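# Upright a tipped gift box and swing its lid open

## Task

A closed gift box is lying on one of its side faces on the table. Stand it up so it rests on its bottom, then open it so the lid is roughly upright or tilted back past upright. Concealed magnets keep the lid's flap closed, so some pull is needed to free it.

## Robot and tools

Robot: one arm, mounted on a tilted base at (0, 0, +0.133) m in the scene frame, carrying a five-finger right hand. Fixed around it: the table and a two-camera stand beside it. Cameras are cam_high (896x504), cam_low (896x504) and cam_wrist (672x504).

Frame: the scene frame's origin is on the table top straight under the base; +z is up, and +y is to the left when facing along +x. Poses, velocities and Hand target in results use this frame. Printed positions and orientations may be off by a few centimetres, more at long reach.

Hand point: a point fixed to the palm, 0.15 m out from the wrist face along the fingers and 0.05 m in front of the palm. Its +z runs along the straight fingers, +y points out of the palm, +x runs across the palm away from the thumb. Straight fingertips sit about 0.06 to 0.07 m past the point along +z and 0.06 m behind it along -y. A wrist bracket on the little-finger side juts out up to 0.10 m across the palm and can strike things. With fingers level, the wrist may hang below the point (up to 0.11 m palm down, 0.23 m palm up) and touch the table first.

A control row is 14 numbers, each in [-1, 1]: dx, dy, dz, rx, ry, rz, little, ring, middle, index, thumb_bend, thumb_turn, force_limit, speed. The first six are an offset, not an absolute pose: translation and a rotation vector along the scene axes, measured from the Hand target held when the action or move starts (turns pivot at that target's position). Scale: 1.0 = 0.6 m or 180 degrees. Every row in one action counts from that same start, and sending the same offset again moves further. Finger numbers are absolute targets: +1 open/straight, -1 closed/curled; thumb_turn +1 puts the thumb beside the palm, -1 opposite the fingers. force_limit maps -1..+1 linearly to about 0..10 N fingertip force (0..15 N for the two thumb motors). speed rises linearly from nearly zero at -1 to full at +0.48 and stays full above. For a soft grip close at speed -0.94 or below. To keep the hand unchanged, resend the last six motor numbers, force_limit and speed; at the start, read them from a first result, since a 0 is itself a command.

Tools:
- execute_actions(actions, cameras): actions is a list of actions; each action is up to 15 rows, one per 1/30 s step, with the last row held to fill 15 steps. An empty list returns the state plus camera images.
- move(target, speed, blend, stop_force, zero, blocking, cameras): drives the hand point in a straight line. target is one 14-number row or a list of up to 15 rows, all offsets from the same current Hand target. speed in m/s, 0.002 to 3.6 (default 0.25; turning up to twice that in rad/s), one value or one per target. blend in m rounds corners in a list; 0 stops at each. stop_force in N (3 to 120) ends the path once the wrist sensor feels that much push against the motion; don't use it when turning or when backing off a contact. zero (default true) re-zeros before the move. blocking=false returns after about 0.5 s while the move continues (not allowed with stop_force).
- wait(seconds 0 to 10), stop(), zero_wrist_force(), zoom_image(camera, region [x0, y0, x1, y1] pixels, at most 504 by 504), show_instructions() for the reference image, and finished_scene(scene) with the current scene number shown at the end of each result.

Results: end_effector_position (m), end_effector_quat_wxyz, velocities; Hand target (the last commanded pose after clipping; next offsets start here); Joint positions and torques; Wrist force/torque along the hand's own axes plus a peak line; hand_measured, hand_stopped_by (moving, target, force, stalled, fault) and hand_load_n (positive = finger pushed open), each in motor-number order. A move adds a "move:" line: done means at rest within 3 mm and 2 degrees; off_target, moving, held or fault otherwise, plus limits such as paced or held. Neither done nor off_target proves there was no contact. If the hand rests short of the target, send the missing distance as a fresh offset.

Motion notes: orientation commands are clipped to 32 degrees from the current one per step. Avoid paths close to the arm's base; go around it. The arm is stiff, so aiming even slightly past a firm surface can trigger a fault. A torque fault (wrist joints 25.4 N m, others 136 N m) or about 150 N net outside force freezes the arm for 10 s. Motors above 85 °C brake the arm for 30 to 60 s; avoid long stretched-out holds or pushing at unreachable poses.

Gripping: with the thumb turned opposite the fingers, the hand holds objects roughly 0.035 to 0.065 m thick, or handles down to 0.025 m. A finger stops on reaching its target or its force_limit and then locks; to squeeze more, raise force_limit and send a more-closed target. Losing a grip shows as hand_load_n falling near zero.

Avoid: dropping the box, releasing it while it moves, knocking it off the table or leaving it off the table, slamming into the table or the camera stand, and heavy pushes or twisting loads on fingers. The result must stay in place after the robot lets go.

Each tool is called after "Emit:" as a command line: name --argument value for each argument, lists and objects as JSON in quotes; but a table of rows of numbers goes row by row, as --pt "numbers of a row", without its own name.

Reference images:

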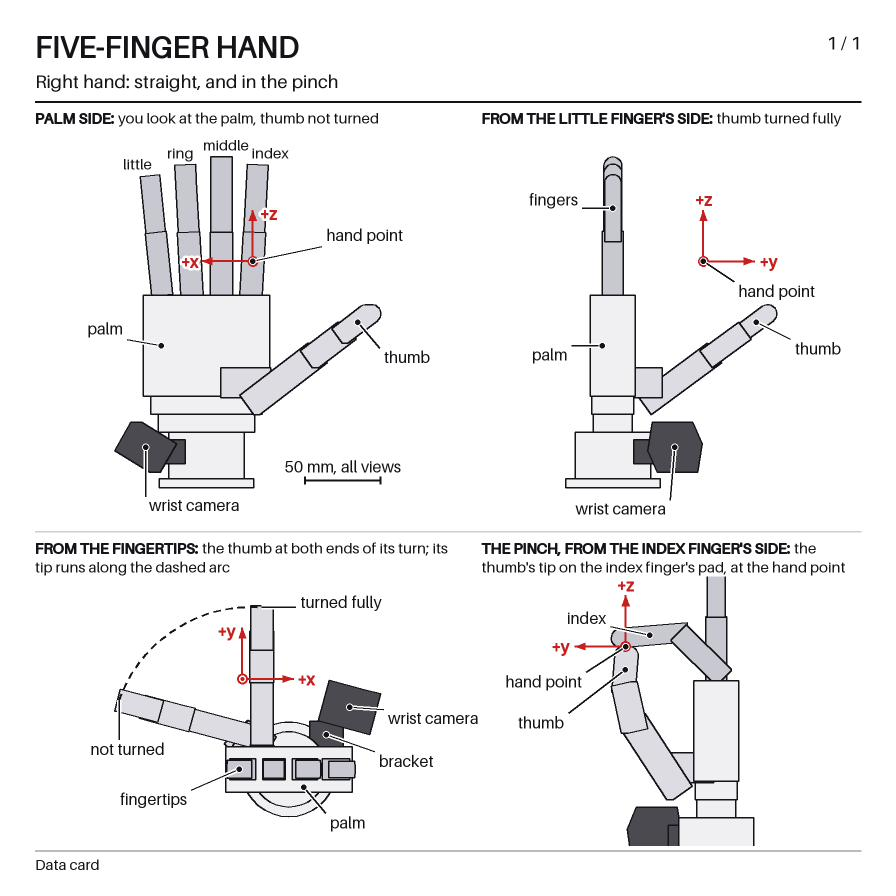

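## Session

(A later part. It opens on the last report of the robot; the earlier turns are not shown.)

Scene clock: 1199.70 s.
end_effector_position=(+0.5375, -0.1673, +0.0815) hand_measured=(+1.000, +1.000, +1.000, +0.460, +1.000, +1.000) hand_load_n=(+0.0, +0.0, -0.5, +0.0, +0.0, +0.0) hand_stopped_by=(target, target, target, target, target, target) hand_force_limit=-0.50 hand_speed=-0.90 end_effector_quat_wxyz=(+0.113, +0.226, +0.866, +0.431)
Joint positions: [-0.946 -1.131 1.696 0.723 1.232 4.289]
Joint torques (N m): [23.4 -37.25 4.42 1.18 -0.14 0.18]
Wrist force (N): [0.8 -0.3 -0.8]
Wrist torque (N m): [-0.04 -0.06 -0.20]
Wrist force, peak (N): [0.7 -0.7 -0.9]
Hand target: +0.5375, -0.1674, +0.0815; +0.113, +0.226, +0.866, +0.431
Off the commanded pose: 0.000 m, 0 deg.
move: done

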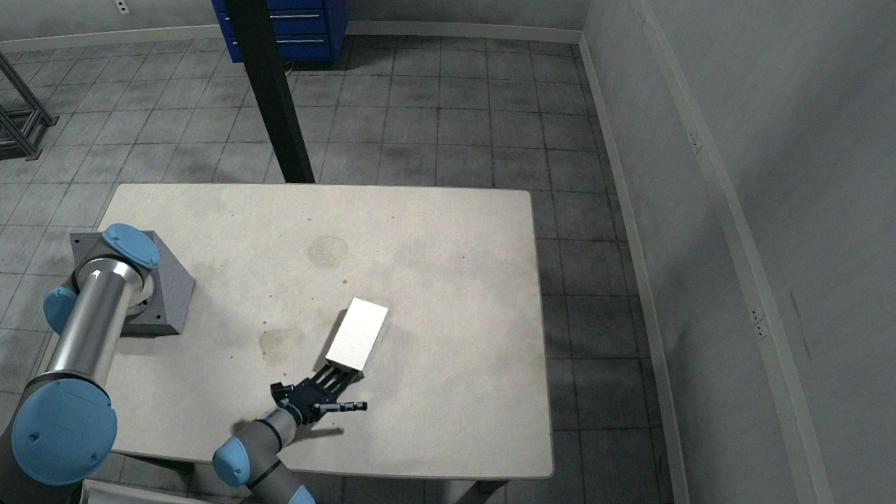

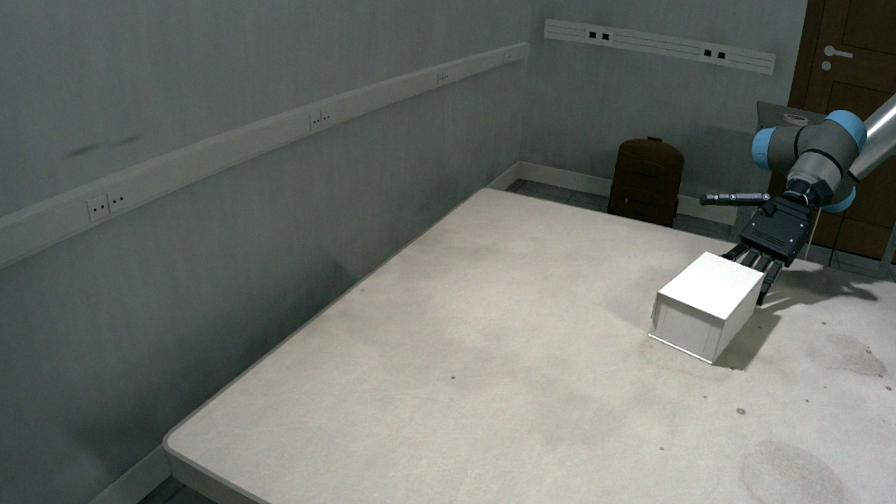

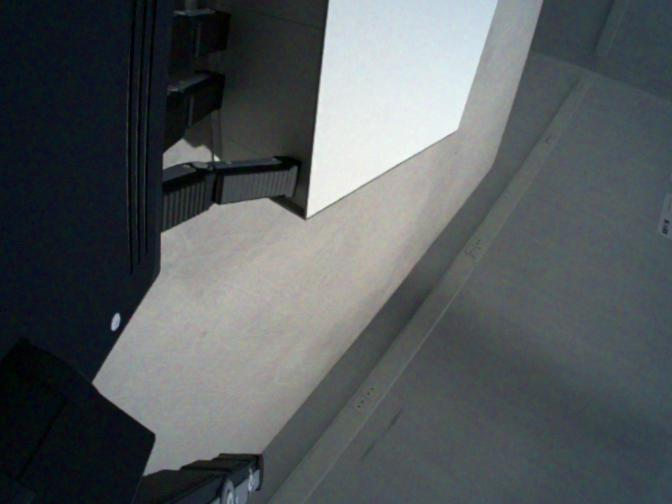

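Emit:
move --pt "0.0032 0.0056 0 0 0 0 1 1 1 0.34 1 1 -0.5 -0.92" --speed 0.004

Emit:
wait --seconds 0.2 --cameras '["cam_wrist", "cam_low"]'

Emit:
zoom_image --camera "cam_wrist" --region '[150, 0, 450, 250]'

Scene clock: 1204.43 s.
end_effector_position=(+0.5394, -0.1640, +0.0815) hand_measured=(+1.000, +1.000, +1.000, +0.340, +1.000, +1.000) hand_load_n=(+0.0, +0.0, +0.0, +0.5, +0.0, +0.0) hand_stopped_by=(target, target, target, target, target, target) hand_force_limit=-0.50 hand_speed=-0.92 end_effector_quat_wxyz=(+0.113, +0.226, +0.866, +0.431)
Joint positions: [-0.939 -1.127 1.696 0.716 1.234 4.296]
Joint torques (N m): [30.22 -33.96 4.54 0.19 0.06 1.03]
Wrist force (N): [0.4 -0.2 -0.3]
Wrist torque (N m): [-0.04 -0.01 -0.23]
Wrist force, peak (N): [0.7 -1.0 -0.6]
Hand target: +0.5394, -0.1640, +0.0815; +0.113, +0.226, +0.866, +0.431
Off the commanded pose: 0.000 m, 0 deg.
move: done

Scene clock: 1204.63 s.
end_effector_position=(+0.5394, -0.1640, +0.0815) hand_measured=(+1.000, +1.000, +1.000, +0.340, +1.000, +1.000) hand_load_n=(+0.0, +0.0, +0.0, +0.5, -0.5, +0.5) hand_stopped_by=(target, target, target, target, target, target) hand_force_limit=-0.50 hand_speed=-0.92 end_effector_quat_wxyz=(+0.113, +0.226, +0.866, +0.431)
Joint positions: [-0.939 -1.127 1.696 0.716 1.234 4.296]
Joint torques (N m): [25.68 -35.98 4.98 1.33 -0.23 -0.28]
Wrist force (N): [0.2 -0.7 -0.1]
Wrist torque (N m): [-0.05 0.02 -0.24]
Wrist force, peak (N): [0.6 -0.9 -0.1]
Hand target: +0.5394, -0.1640, +0.0815; +0.113, +0.226, +0.866, +0.431
Off the commanded pose: 0.000 m, 0 deg.
wait: 0.20 s; at rest by 0.17 s
Images, in order (width x height): cam_low 896x504, cam_wrist 672x504.

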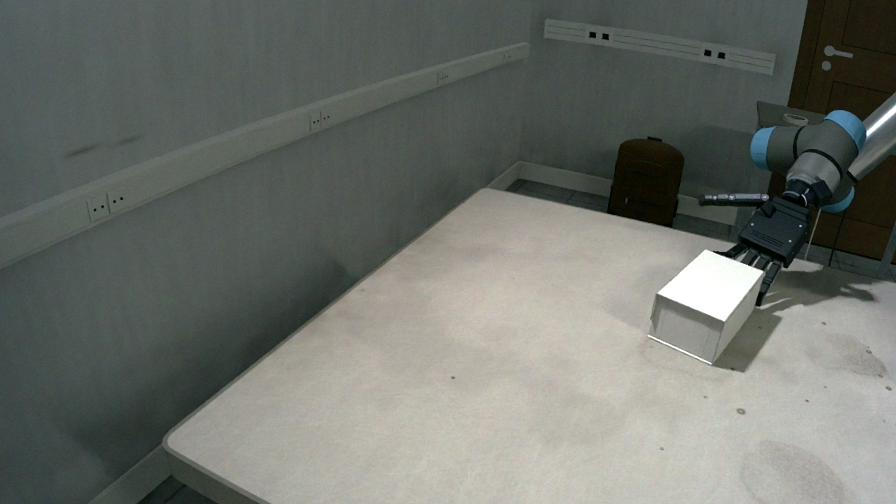

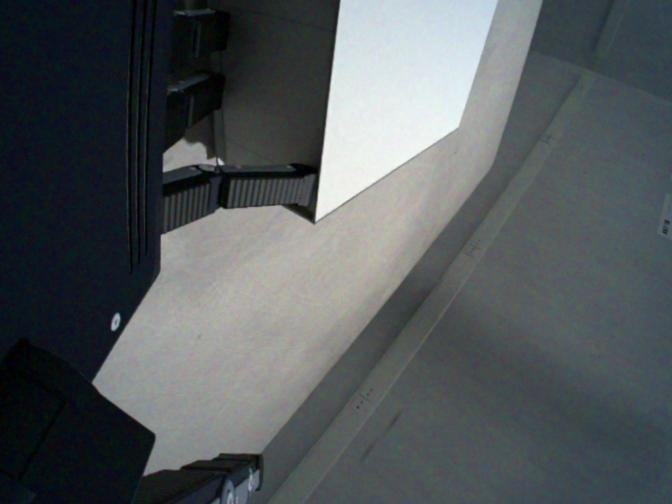

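Scaled by 1.680 from the camera's 672x504 image, which has a finer 960x720 frame.

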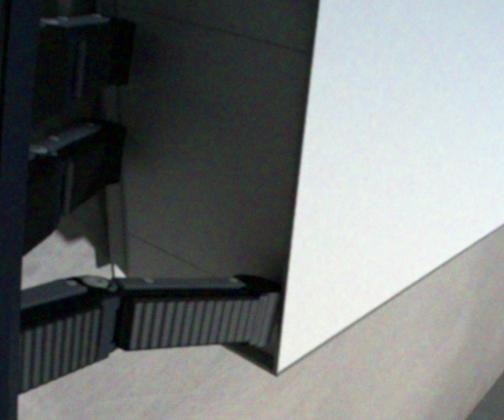

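Emit:
zoom_image --camera "cam_low" --region '[630, 220, 800, 380]'

Scaled by 2.965 from the camera's 896x504 image, which has a finer 1280x720 frame.

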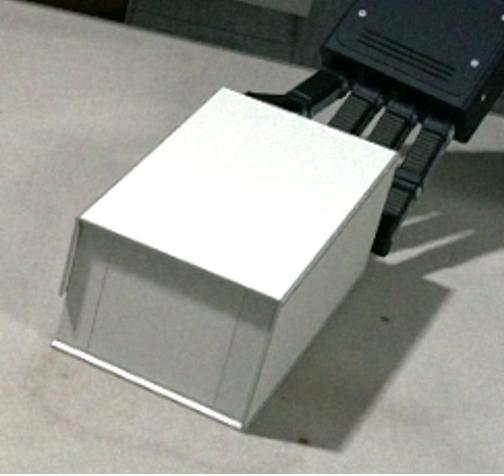

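Emit:
move --pt "0 0 -0.02 0 0 0 1 1 1 0.34 1 1 -0.5 -0.92" --speed 0.006 --stop_force 3 --cameras '["cam_wrist", "cam_low"]'

Emit:
zoom_image --camera "cam_wrist" --region '[150, 0, 450, 250]'

Scene clock: 1215.93 s.
end_effector_position=(+0.5394, -0.1640, +0.0765) hand_measured=(+1.000, +1.000, +1.000, +0.340, +1.000, +1.000) hand_load_n=(+0.0, +0.0, -0.5, +0.0, +0.0, +0.0) hand_stopped_by=(target, target, target, target, target, target) hand_force_limit=-0.50 hand_speed=-0.92 end_effector_quat_wxyz=(+0.113, +0.226, +0.866, +0.431)
Joint positions: [-0.945 -1.119 1.694 0.712 1.233 4.29]
Joint torques (N m): [35.11 -47.52 4.54 3.93 0.45 1.74]
Wrist force (N): [1.1 0.3 -2.4]
Wrist torque (N m): [0.05 0.08 -0.07]
Wrist force, peak (N): [0.6 1.4 -6.1]
Hand target: +0.5394, -0.1640, +0.0765; +0.113, +0.226, +0.866, +0.431 (not the last commanded pose)
Off the commanded pose: 0.007 m, 0 deg.
move: contact
Images, in order (width x height): cam_low 896x504, cam_wrist 672x504.

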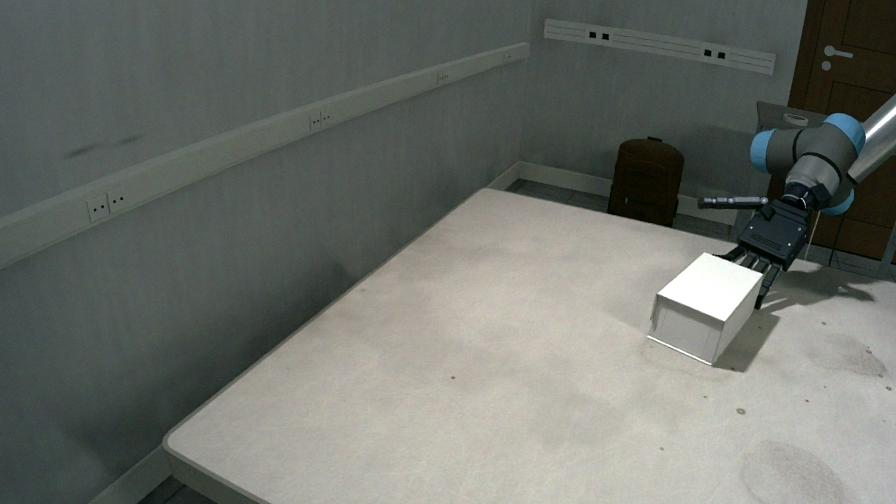

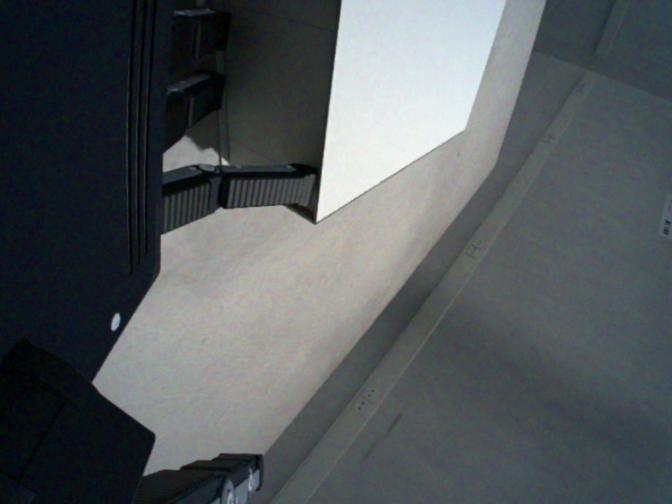

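Scaled by 1.680 from the camera's 672x504 image, which has a finer 960x720 frame.

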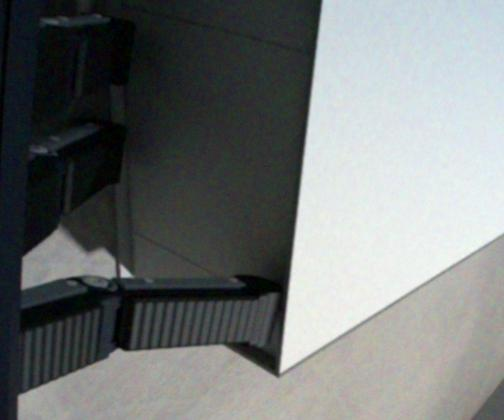

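Emit:
move --pt "0 0 -0.002 0 0 0 1 1 1 0.22 1 1 0.2 -0.92" --speed 0.01

Emit:
wait --seconds 0.5 --cameras '["cam_wrist", "cam_low", "cam_high"]'

Emit:
zoom_image --camera "cam_wrist" --region '[150, 0, 450, 250]'

Emit:
zoom_image --camera "cam_low" --region '[630, 220, 800, 380]'

Scene clock: 1222.00 s.
end_effector_position=(+0.5394, -0.1640, +0.0754) hand_measured=(+1.000, +1.000, +1.000, +0.220, +1.000, +1.000) hand_load_n=(+0.0, +0.0, -6.0, +0.0, +0.0, +0.5) hand_stopped_by=(target, target, target, target, target, target) hand_force_limit=0.20 hand_speed=-0.92 end_effector_quat_wxyz=(+0.113, +0.226, +0.866, +0.431)
Joint positions: [-0.946 -1.117 1.693 0.711 1.232 4.289]
Joint torques (N m): [20.22 -22.85 -5.09 -2.96 -0.29 -0.78]
Wrist force (N): [0.8 5.8 -21.7]
Wrist torque (N m): [0.76 0.46 0.00]
Wrist force, peak (N): [0.6 6.9 -22.3]
Hand target: +0.5394, -0.1640, +0.0753; +0.113, +0.226, +0.866, +0.431
Off the commanded pose: 0.000 m, 0 deg.
move: done

Scene clock: 1222.50 s.
end_effector_position=(+0.5394, -0.1640, +0.0754) hand_measured=(+1.000, +1.000, +1.000, +0.220, +1.000, +1.000) hand_load_n=(+0.0, +0.5, -6.0, +0.0, +0.0, +0.0) hand_stopped_by=(target, target, target, target, target, target) hand_force_limit=0.20 hand_speed=-0.92 end_effector_quat_wxyz=(+0.113, +0.226, +0.866, +0.431)
Joint positions: [-0.946 -1.117 1.693 0.711 1.232 4.289]
Joint torques (N m): [20.79 -21.88 -4.69 -3.01 1.68 0.24]
Wrist force (N): [0.8 5.4 -21.9]
Wrist torque (N m): [0.84 0.48 0.01]
Wrist force, peak (N): [0.8 6.6 -22.7]
Hand target: +0.5394, -0.1640, +0.0753; +0.113, +0.226, +0.866, +0.431
Off the commanded pose: 0.000 m, 0 deg.
wait: 0.50 s; at rest by 0.17 s

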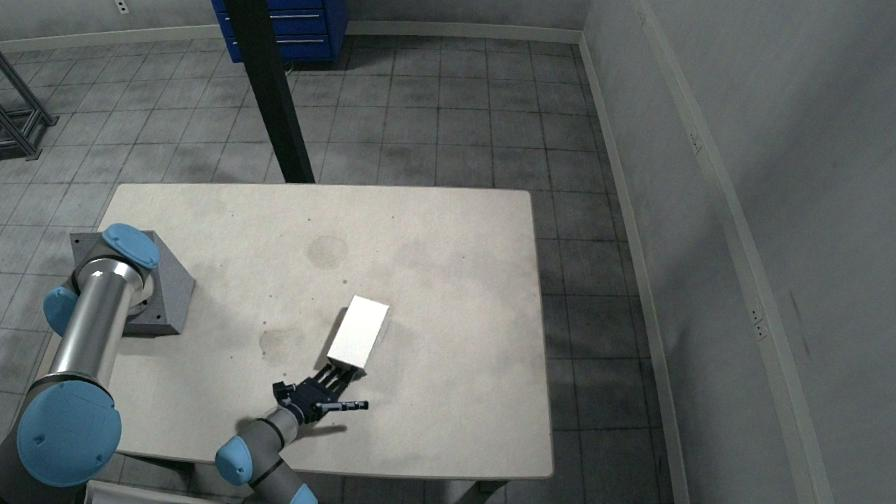

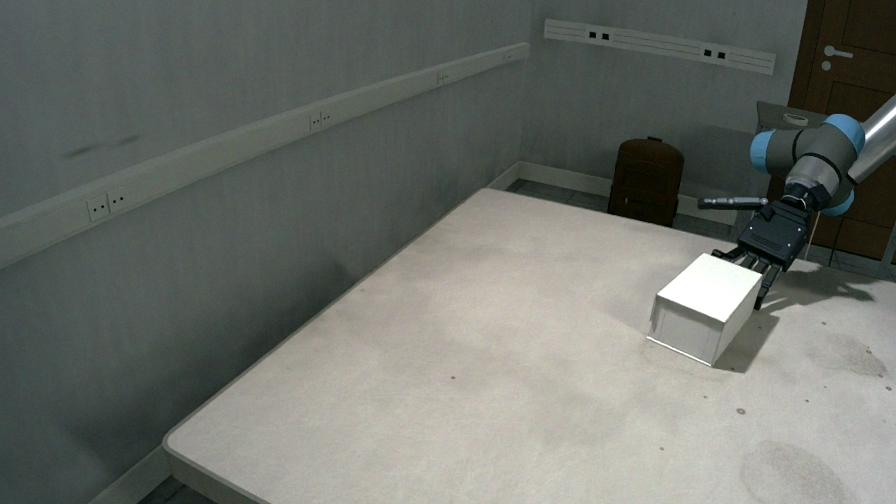

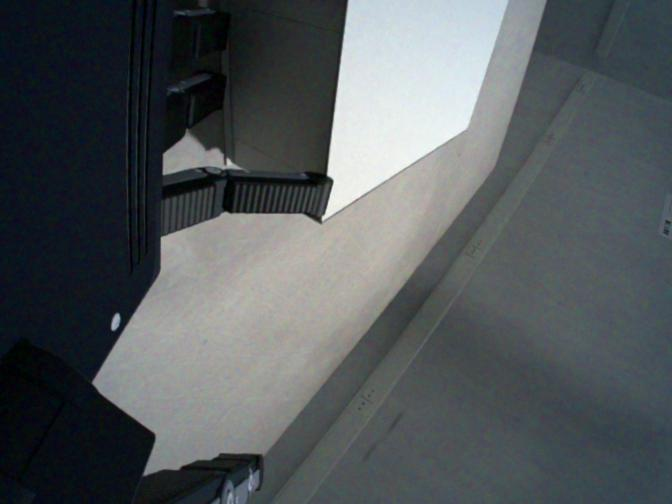

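Scaled by 1.680 from the camera's 672x504 image, which has a finer 960x720 frame.

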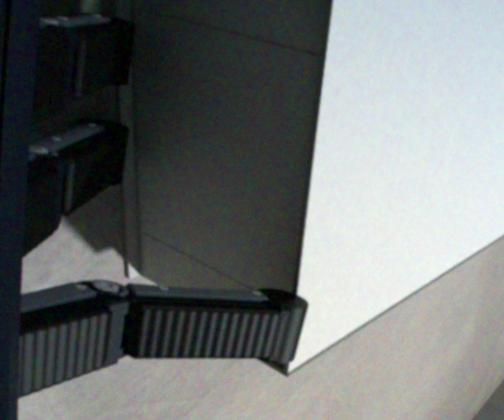

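Scaled by 2.965 from the camera's 896x504 image, which has a finer 1280x720 frame.

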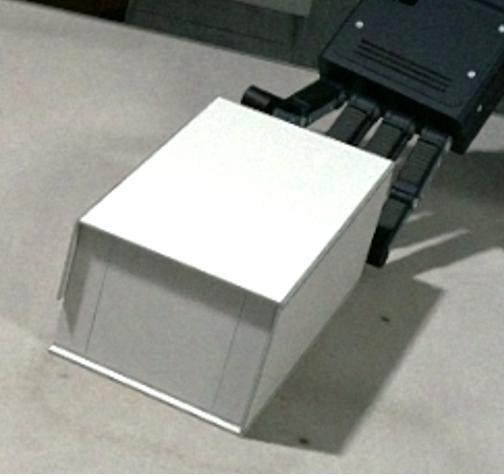

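Emit:
move --pt "-0.0065 -0.0117 0.007 0 0 0 1 1 1 0.55 1 1 -0.5 -0.4" --pt "0.0059 0.0106 0.0092 -0.0485 0.0272 0 1 1 1 0.55 1 1 -0.5 -0.4" --speed 0.05 --cameras '["cam_wrist", "cam_low", "cam_high"]'

Emit:
zoom_image --camera "cam_wrist" --region '[150, 0, 450, 250]'

Emit:
zoom_image --camera "cam_high" --region '[280, 280, 410, 420]'

Scene clock: 1235.33 s.
end_effector_position=(+0.5430, -0.1577, +0.0809) hand_measured=(+1.000, +1.000, +1.000, +0.550, +1.000, +1.000) hand_load_n=(+0.0, +0.0, +0.0, +0.0, +0.0, -0.5) hand_stopped_by=(target, target, target, target, target, target) hand_force_limit=-0.50 hand_speed=-0.40 end_effector_quat_wxyz=(+0.093, +0.235, +0.901, +0.354) end_effector_velocity=(+0.000, +0.001, +0.000) end_effector_angular_velocity=(+0.004, -0.003, +0.002)
Joint positions: [-0.836 -1.169 1.707 0.659 1.432 4.412]
Joint velocities: [-0.002 0.002 0 0.001 -0.005 -0.004]
Joint torques (N m): [20.43 -36.11 1.23 3.74 -3.23 -1.09]
Wrist force (N): [0.5 -0.4 -0.2]
Wrist torque (N m): [-0.12 -0.06 -0.16]
Wrist force, peak (N): [0.5 7.4 -22.6]
Hand target: +0.5429, -0.1577, +0.0809; +0.093, +0.235, +0.901, +0.354
Off the commanded pose: 0.000 m, 0 deg.
move: done

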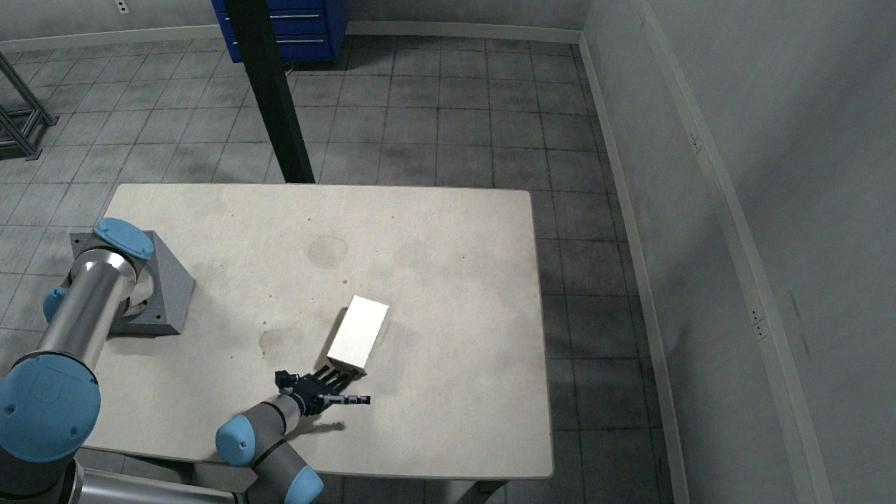

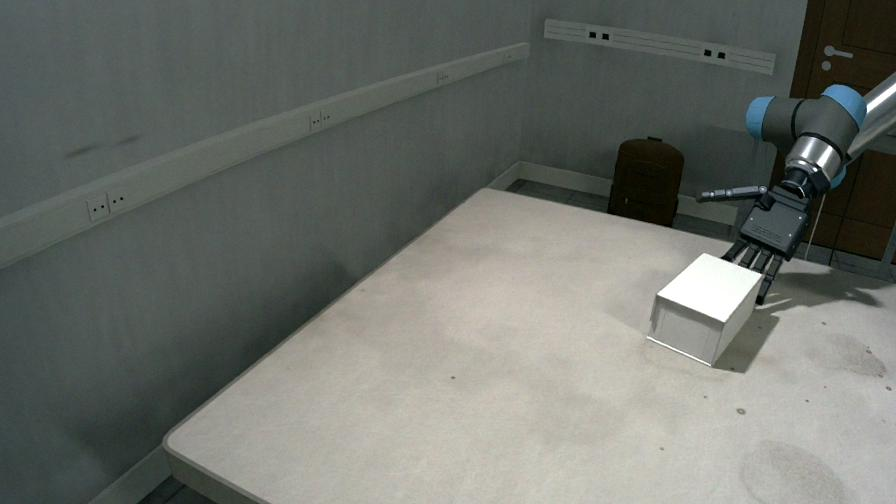

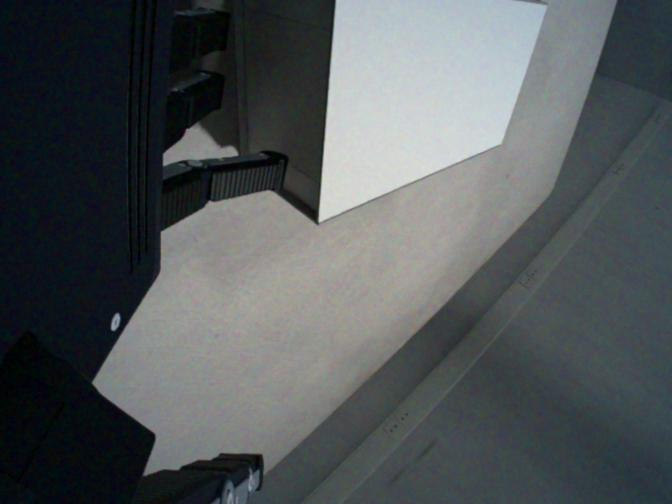

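Scaled by 1.680 from the camera's 672x504 image, which has a finer 960x720 frame.

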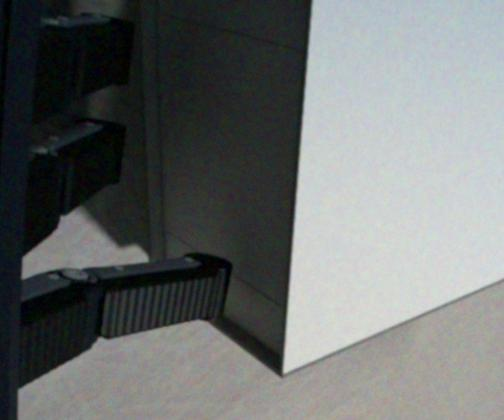

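Scaled by 3.600 from the camera's 896x504 image, which has a finer 1280x720 frame.

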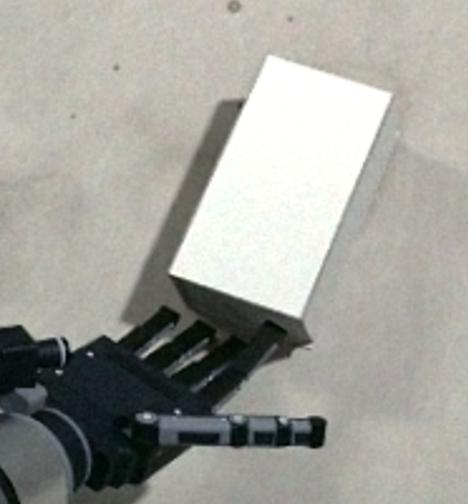

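Emit:
move --pt "0 0 0 0 0 0.048 1 1 1 0.55 1 1 -0.5 -0.4" --speed 0.08 --cameras '["cam_wrist", "cam_low", "cam_high"]'

Emit:
zoom_image --camera "cam_wrist" --region '[150, 0, 450, 250]'

Emit:
zoom_image --camera "cam_high" --region '[280, 280, 410, 420]'

Scene clock: 1246.13 s.
end_effector_position=(+0.5429, -0.1576, +0.0809) hand_measured=(+1.000, +1.000, +1.000, +0.550, +1.000, +1.000) hand_load_n=(+0.0, +0.0, +0.0, +0.0, +0.0, +0.0) hand_stopped_by=(target, target, target, target, target, target) hand_force_limit=-0.50 hand_speed=-0.40 end_effector_quat_wxyz=(+0.066, +0.167, +0.916, +0.360)
Joint positions: [-0.818 -1.104 1.595 0.802 1.473 4.307]
Joint torques (N m): [23.06 -48.22 2.47 -0.59 -3.13 1.83]
Wrist force (N): [0.4 -0.3 0.1]
Wrist torque (N m): [-0.12 -0.05 -0.20]
Wrist force, peak (N): [0.9 -0.5 -0.8]
Hand target: +0.5429, -0.1577, +0.0809; +0.066, +0.167, +0.916, +0.360
Off the commanded pose: 0.000 m, 0 deg.
move: done

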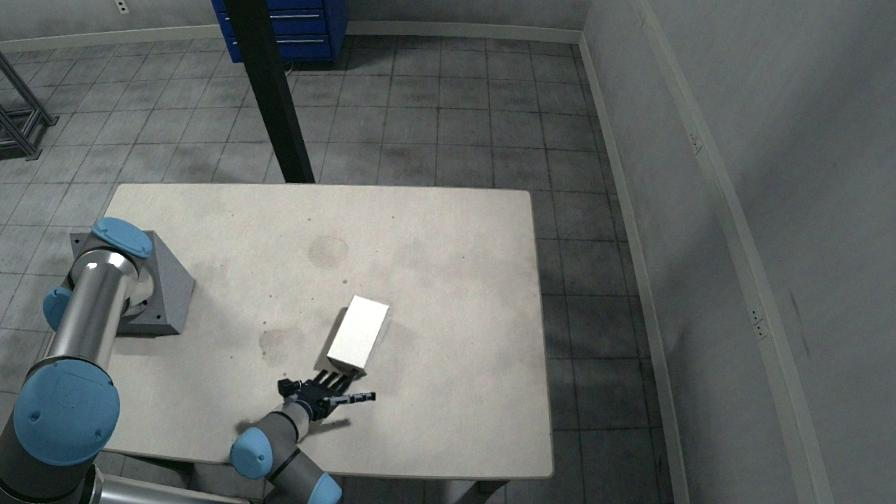

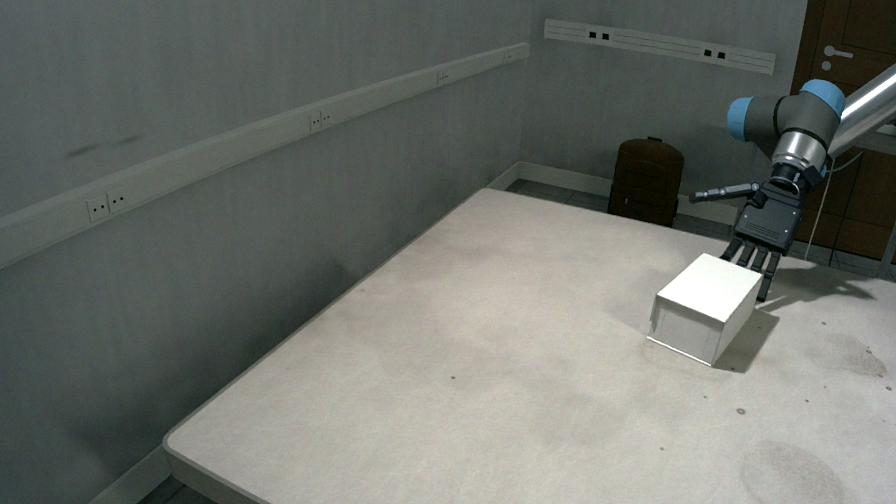

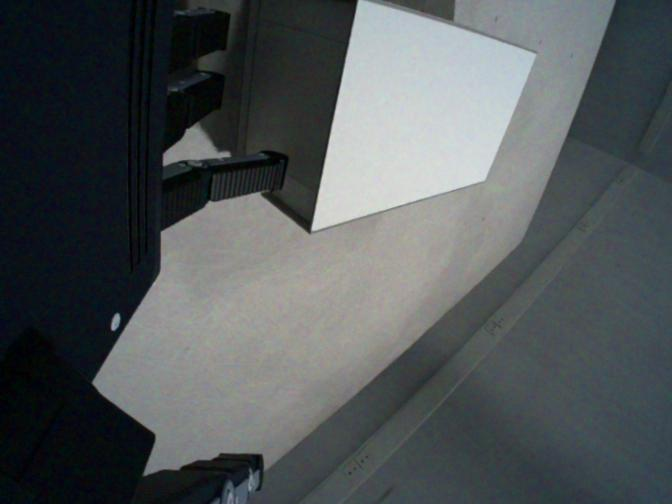

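Scaled by 1.680 from the camera's 672x504 image, which has a finer 960x720 frame.

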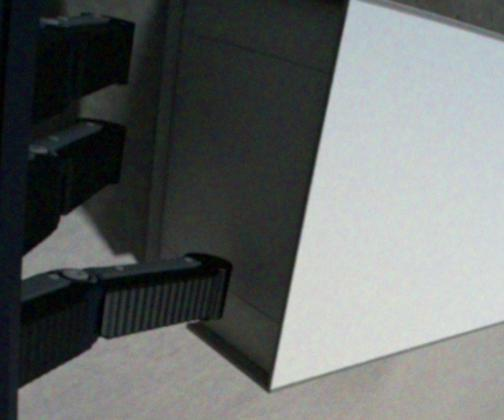

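Scaled by 3.600 from the camera's 896x504 image, which has a finer 1280x720 frame.

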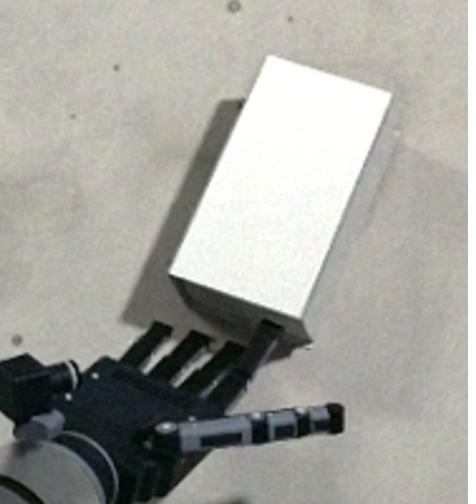

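Emit:
move --pt "0.0059 0.0156 0 0 0 0 1 1 1 0.55 1 1 -0.5 -0.4" --speed 0.015 --cameras '["cam_wrist", "cam_low", "cam_high"]'

Emit:
zoom_image --camera "cam_wrist" --region '[150, 0, 450, 250]'

Emit:
zoom_image --camera "cam_high" --region '[280, 280, 410, 420]'

Scene clock: 1254.30 s.
end_effector_position=(+0.5465, -0.1482, +0.0809) hand_measured=(+1.000, +1.000, +1.000, +0.550, +1.000, +1.000) hand_load_n=(+0.0, +0.0, +0.0, +0.5, +0.0, +0.0) hand_stopped_by=(target, target, target, target, target, target) hand_force_limit=-0.50 hand_speed=-0.40 end_effector_quat_wxyz=(+0.066, +0.167, +0.916, +0.360)
Joint positions: [-0.801 -1.095 1.599 0.787 1.477 4.323]
Joint torques (N m): [24.64 -39.83 1.13 1.33 -0.09 -0.3]
Wrist force (N): [0.5 -0.4 -0.8]
Wrist torque (N m): [-0.08 -0.06 -0.21]
Wrist force, peak (N): [0.8 -0.8 -0.5]
Hand target: +0.5465, -0.1483, +0.0809; +0.066, +0.167, +0.916, +0.360
Off the commanded pose: 0.000 m, 0 deg.
move: done

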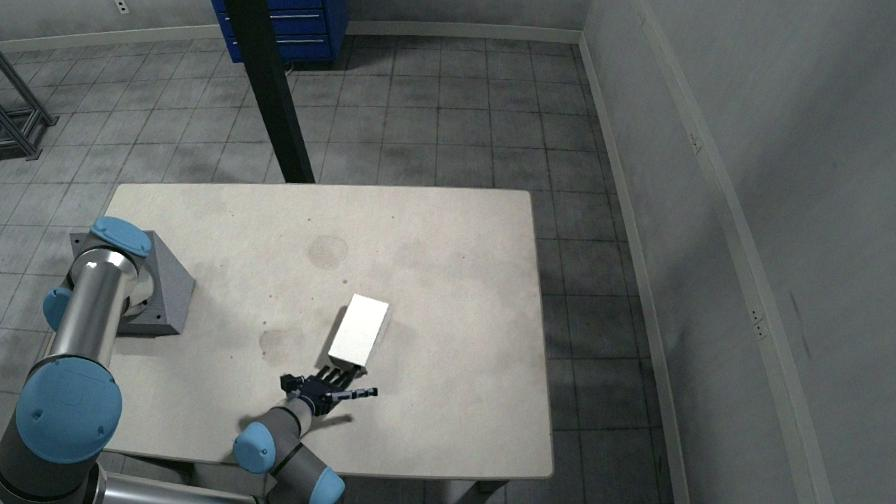

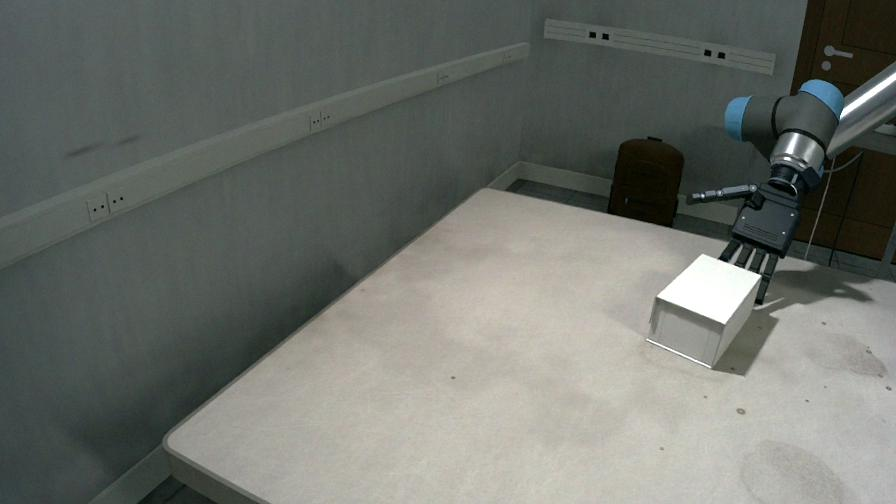

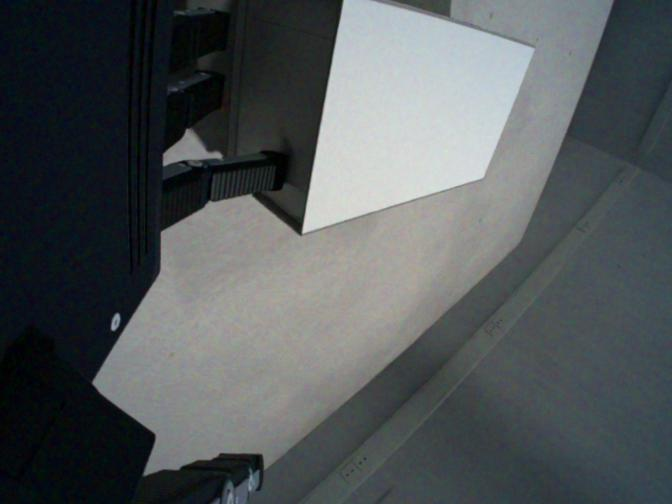

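Scaled by 1.680 from the camera's 672x504 image, which has a finer 960x720 frame.

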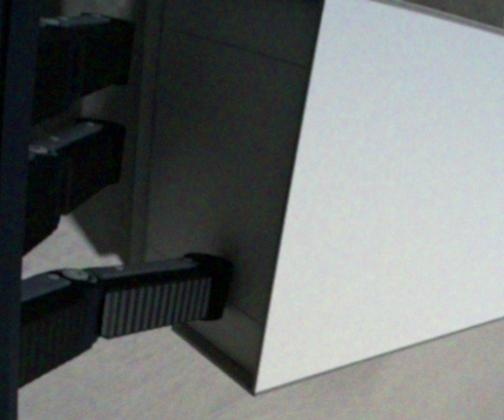

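Scaled by 3.600 from the camera's 896x504 image, which has a finer 1280x720 frame.

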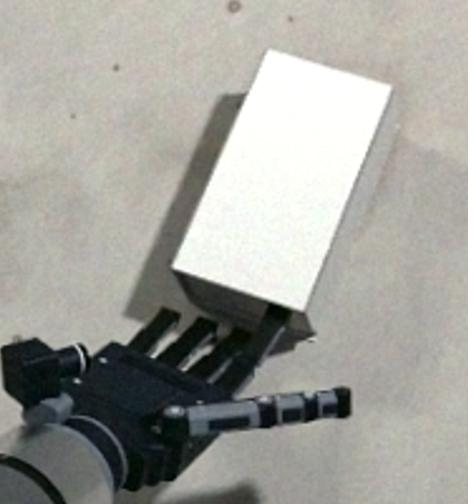

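Emit:
move --pt "0 0 0 0 0 0 1 1 1 0.35 1 1 -0.8 -0.92" --speed 0.015 --cameras '["cam_wrist", "cam_low"]'

Emit:
zoom_image --camera "cam_wrist" --region '[150, 0, 450, 250]'

Emit:
zoom_image --camera "cam_low" --region '[630, 220, 800, 380]'

Scene clock: 1262.73 s.
end_effector_position=(+0.5465, -0.1483, +0.0809) hand_measured=(+1.000, +1.000, +1.000, +0.350, +1.000, +1.000) hand_load_n=(+0.0, +0.0, +0.0, +0.5, +0.0, +0.0) hand_stopped_by=(target, target, target, target, target, target) hand_force_limit=-0.80 hand_speed=-0.92 end_effector_quat_wxyz=(+0.066, +0.167, +0.916, +0.360)
Joint positions: [-0.802 -1.095 1.599 0.787 1.477 4.323]
Joint torques (N m): [24.22 -47.58 -9.44 4.73 -3.08 -1.36]
Wrist force (N): [0.2 -0.4 -0.1]
Wrist torque (N m): [-0.06 -0.02 -0.22]
Wrist force, peak (N): [0.9 -0.8 -0.2]
Hand target: +0.5465, -0.1483, +0.0809; +0.066, +0.167, +0.916, +0.360
Off the commanded pose: 0.000 m, 0 deg.
move: done
Images, in order (width x height): cam_low 896x504, cam_wrist 672x504.

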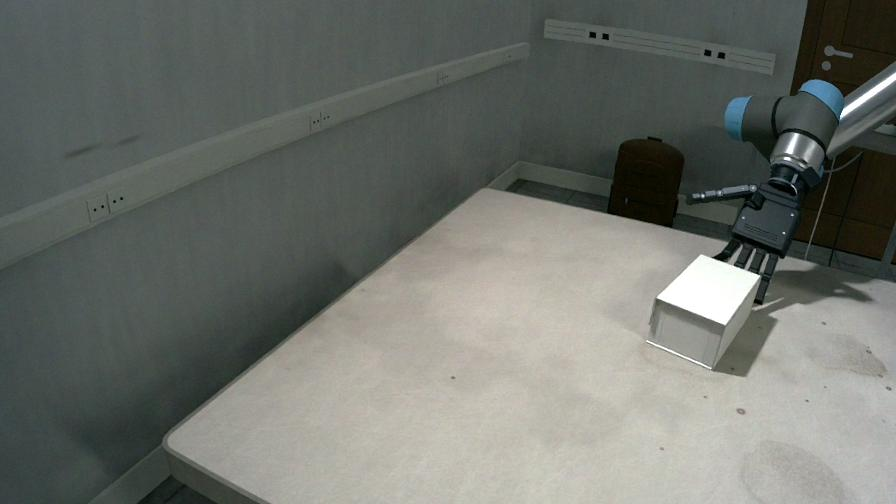

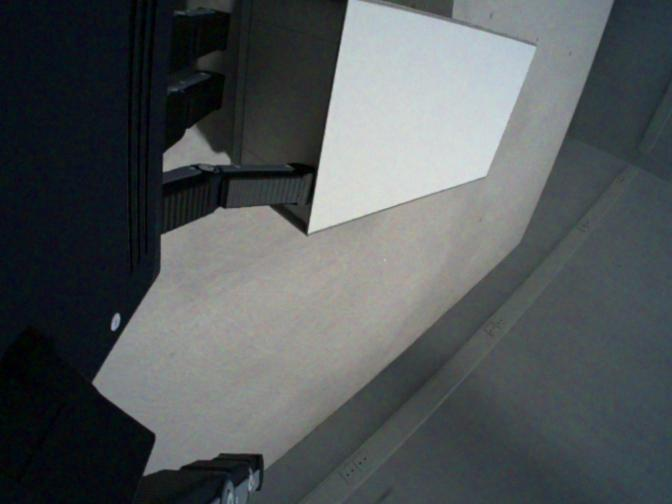

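Scaled by 1.680 from the camera's 672x504 image, which has a finer 960x720 frame.

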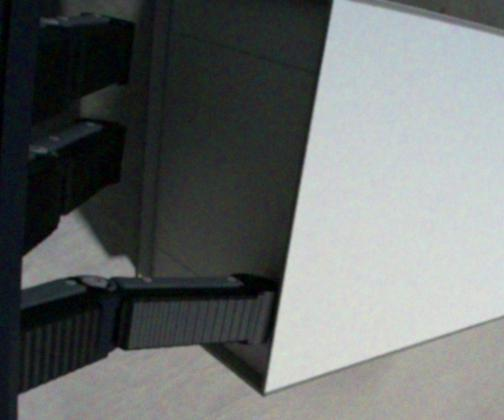

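Scaled by 2.965 from the camera's 896x504 image, which has a finer 1280x720 frame.

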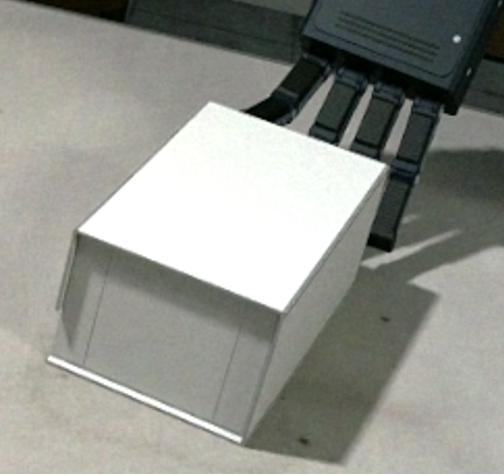

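Emit:
move --pt "-0.0059 -0.0156 0.003 0 0 0 1 1 1 0.5 1 1 -0.8 -0.5" --pt "-0.0194 -0.0514 0.0018 0.0779 -0.0294 0 1 1 1 0.42 1 1 -0.8 -0.5" --speed 0.08 --cameras '["cam_wrist", "cam_high"]'

Emit:
zoom_image --camera "cam_wrist" --region '[150, 0, 450, 250]'

Emit:
zoom_image --camera "cam_high" --region '[280, 280, 410, 420]'

Scene clock: 1290.40 s.
end_effector_position=(+0.5348, -0.1791, +0.0819) hand_measured=(+1.000, +1.000, +1.000, +0.420, +1.000, +1.000) hand_load_n=(+0.0, +0.0, +0.0, +0.0, +0.0, +0.0) hand_stopped_by=(target, target, target, target, target, target) hand_force_limit=-0.80 hand_speed=-0.50 end_effector_quat_wxyz=(+0.087, +0.157, +0.861, +0.476)
Joint positions: [-0.971 -1.034 1.547 0.944 1.212 4.123]
Joint torques (N m): [36.19 -50.59 4.63 -0.38 -1.78 0.72]
Wrist force (N): [0.3 -0.2 -0.3]
Wrist torque (N m): [-0.06 0.02 -0.24]
Wrist force, peak (N): [0.7 -0.9 -0.5]
Hand target: +0.5348, -0.1791, +0.0819; +0.087, +0.157, +0.861, +0.476
Off the commanded pose: 0.000 m, 0 deg.
move: done
Images, in order (width x height): cam_high 896x504, cam_wrist 672x504.

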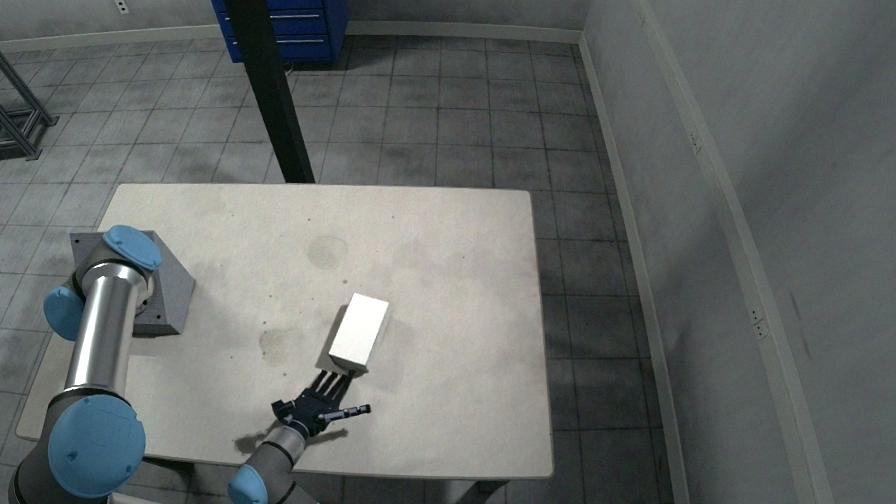

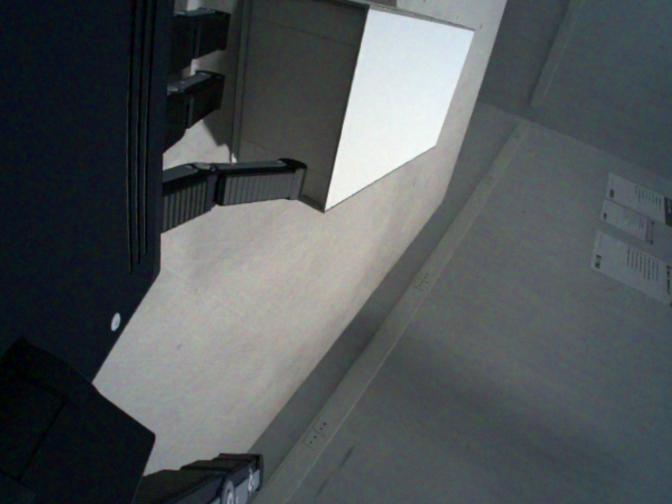

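Scaled by 1.680 from the camera's 672x504 image, which has a finer 960x720 frame.

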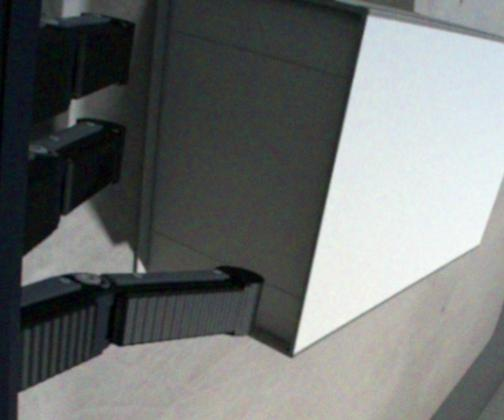

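Scaled by 3.600 from the camera's 896x504 image, which has a finer 1280x720 frame.

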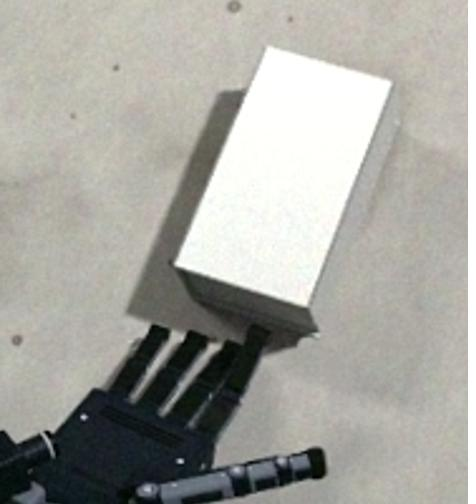

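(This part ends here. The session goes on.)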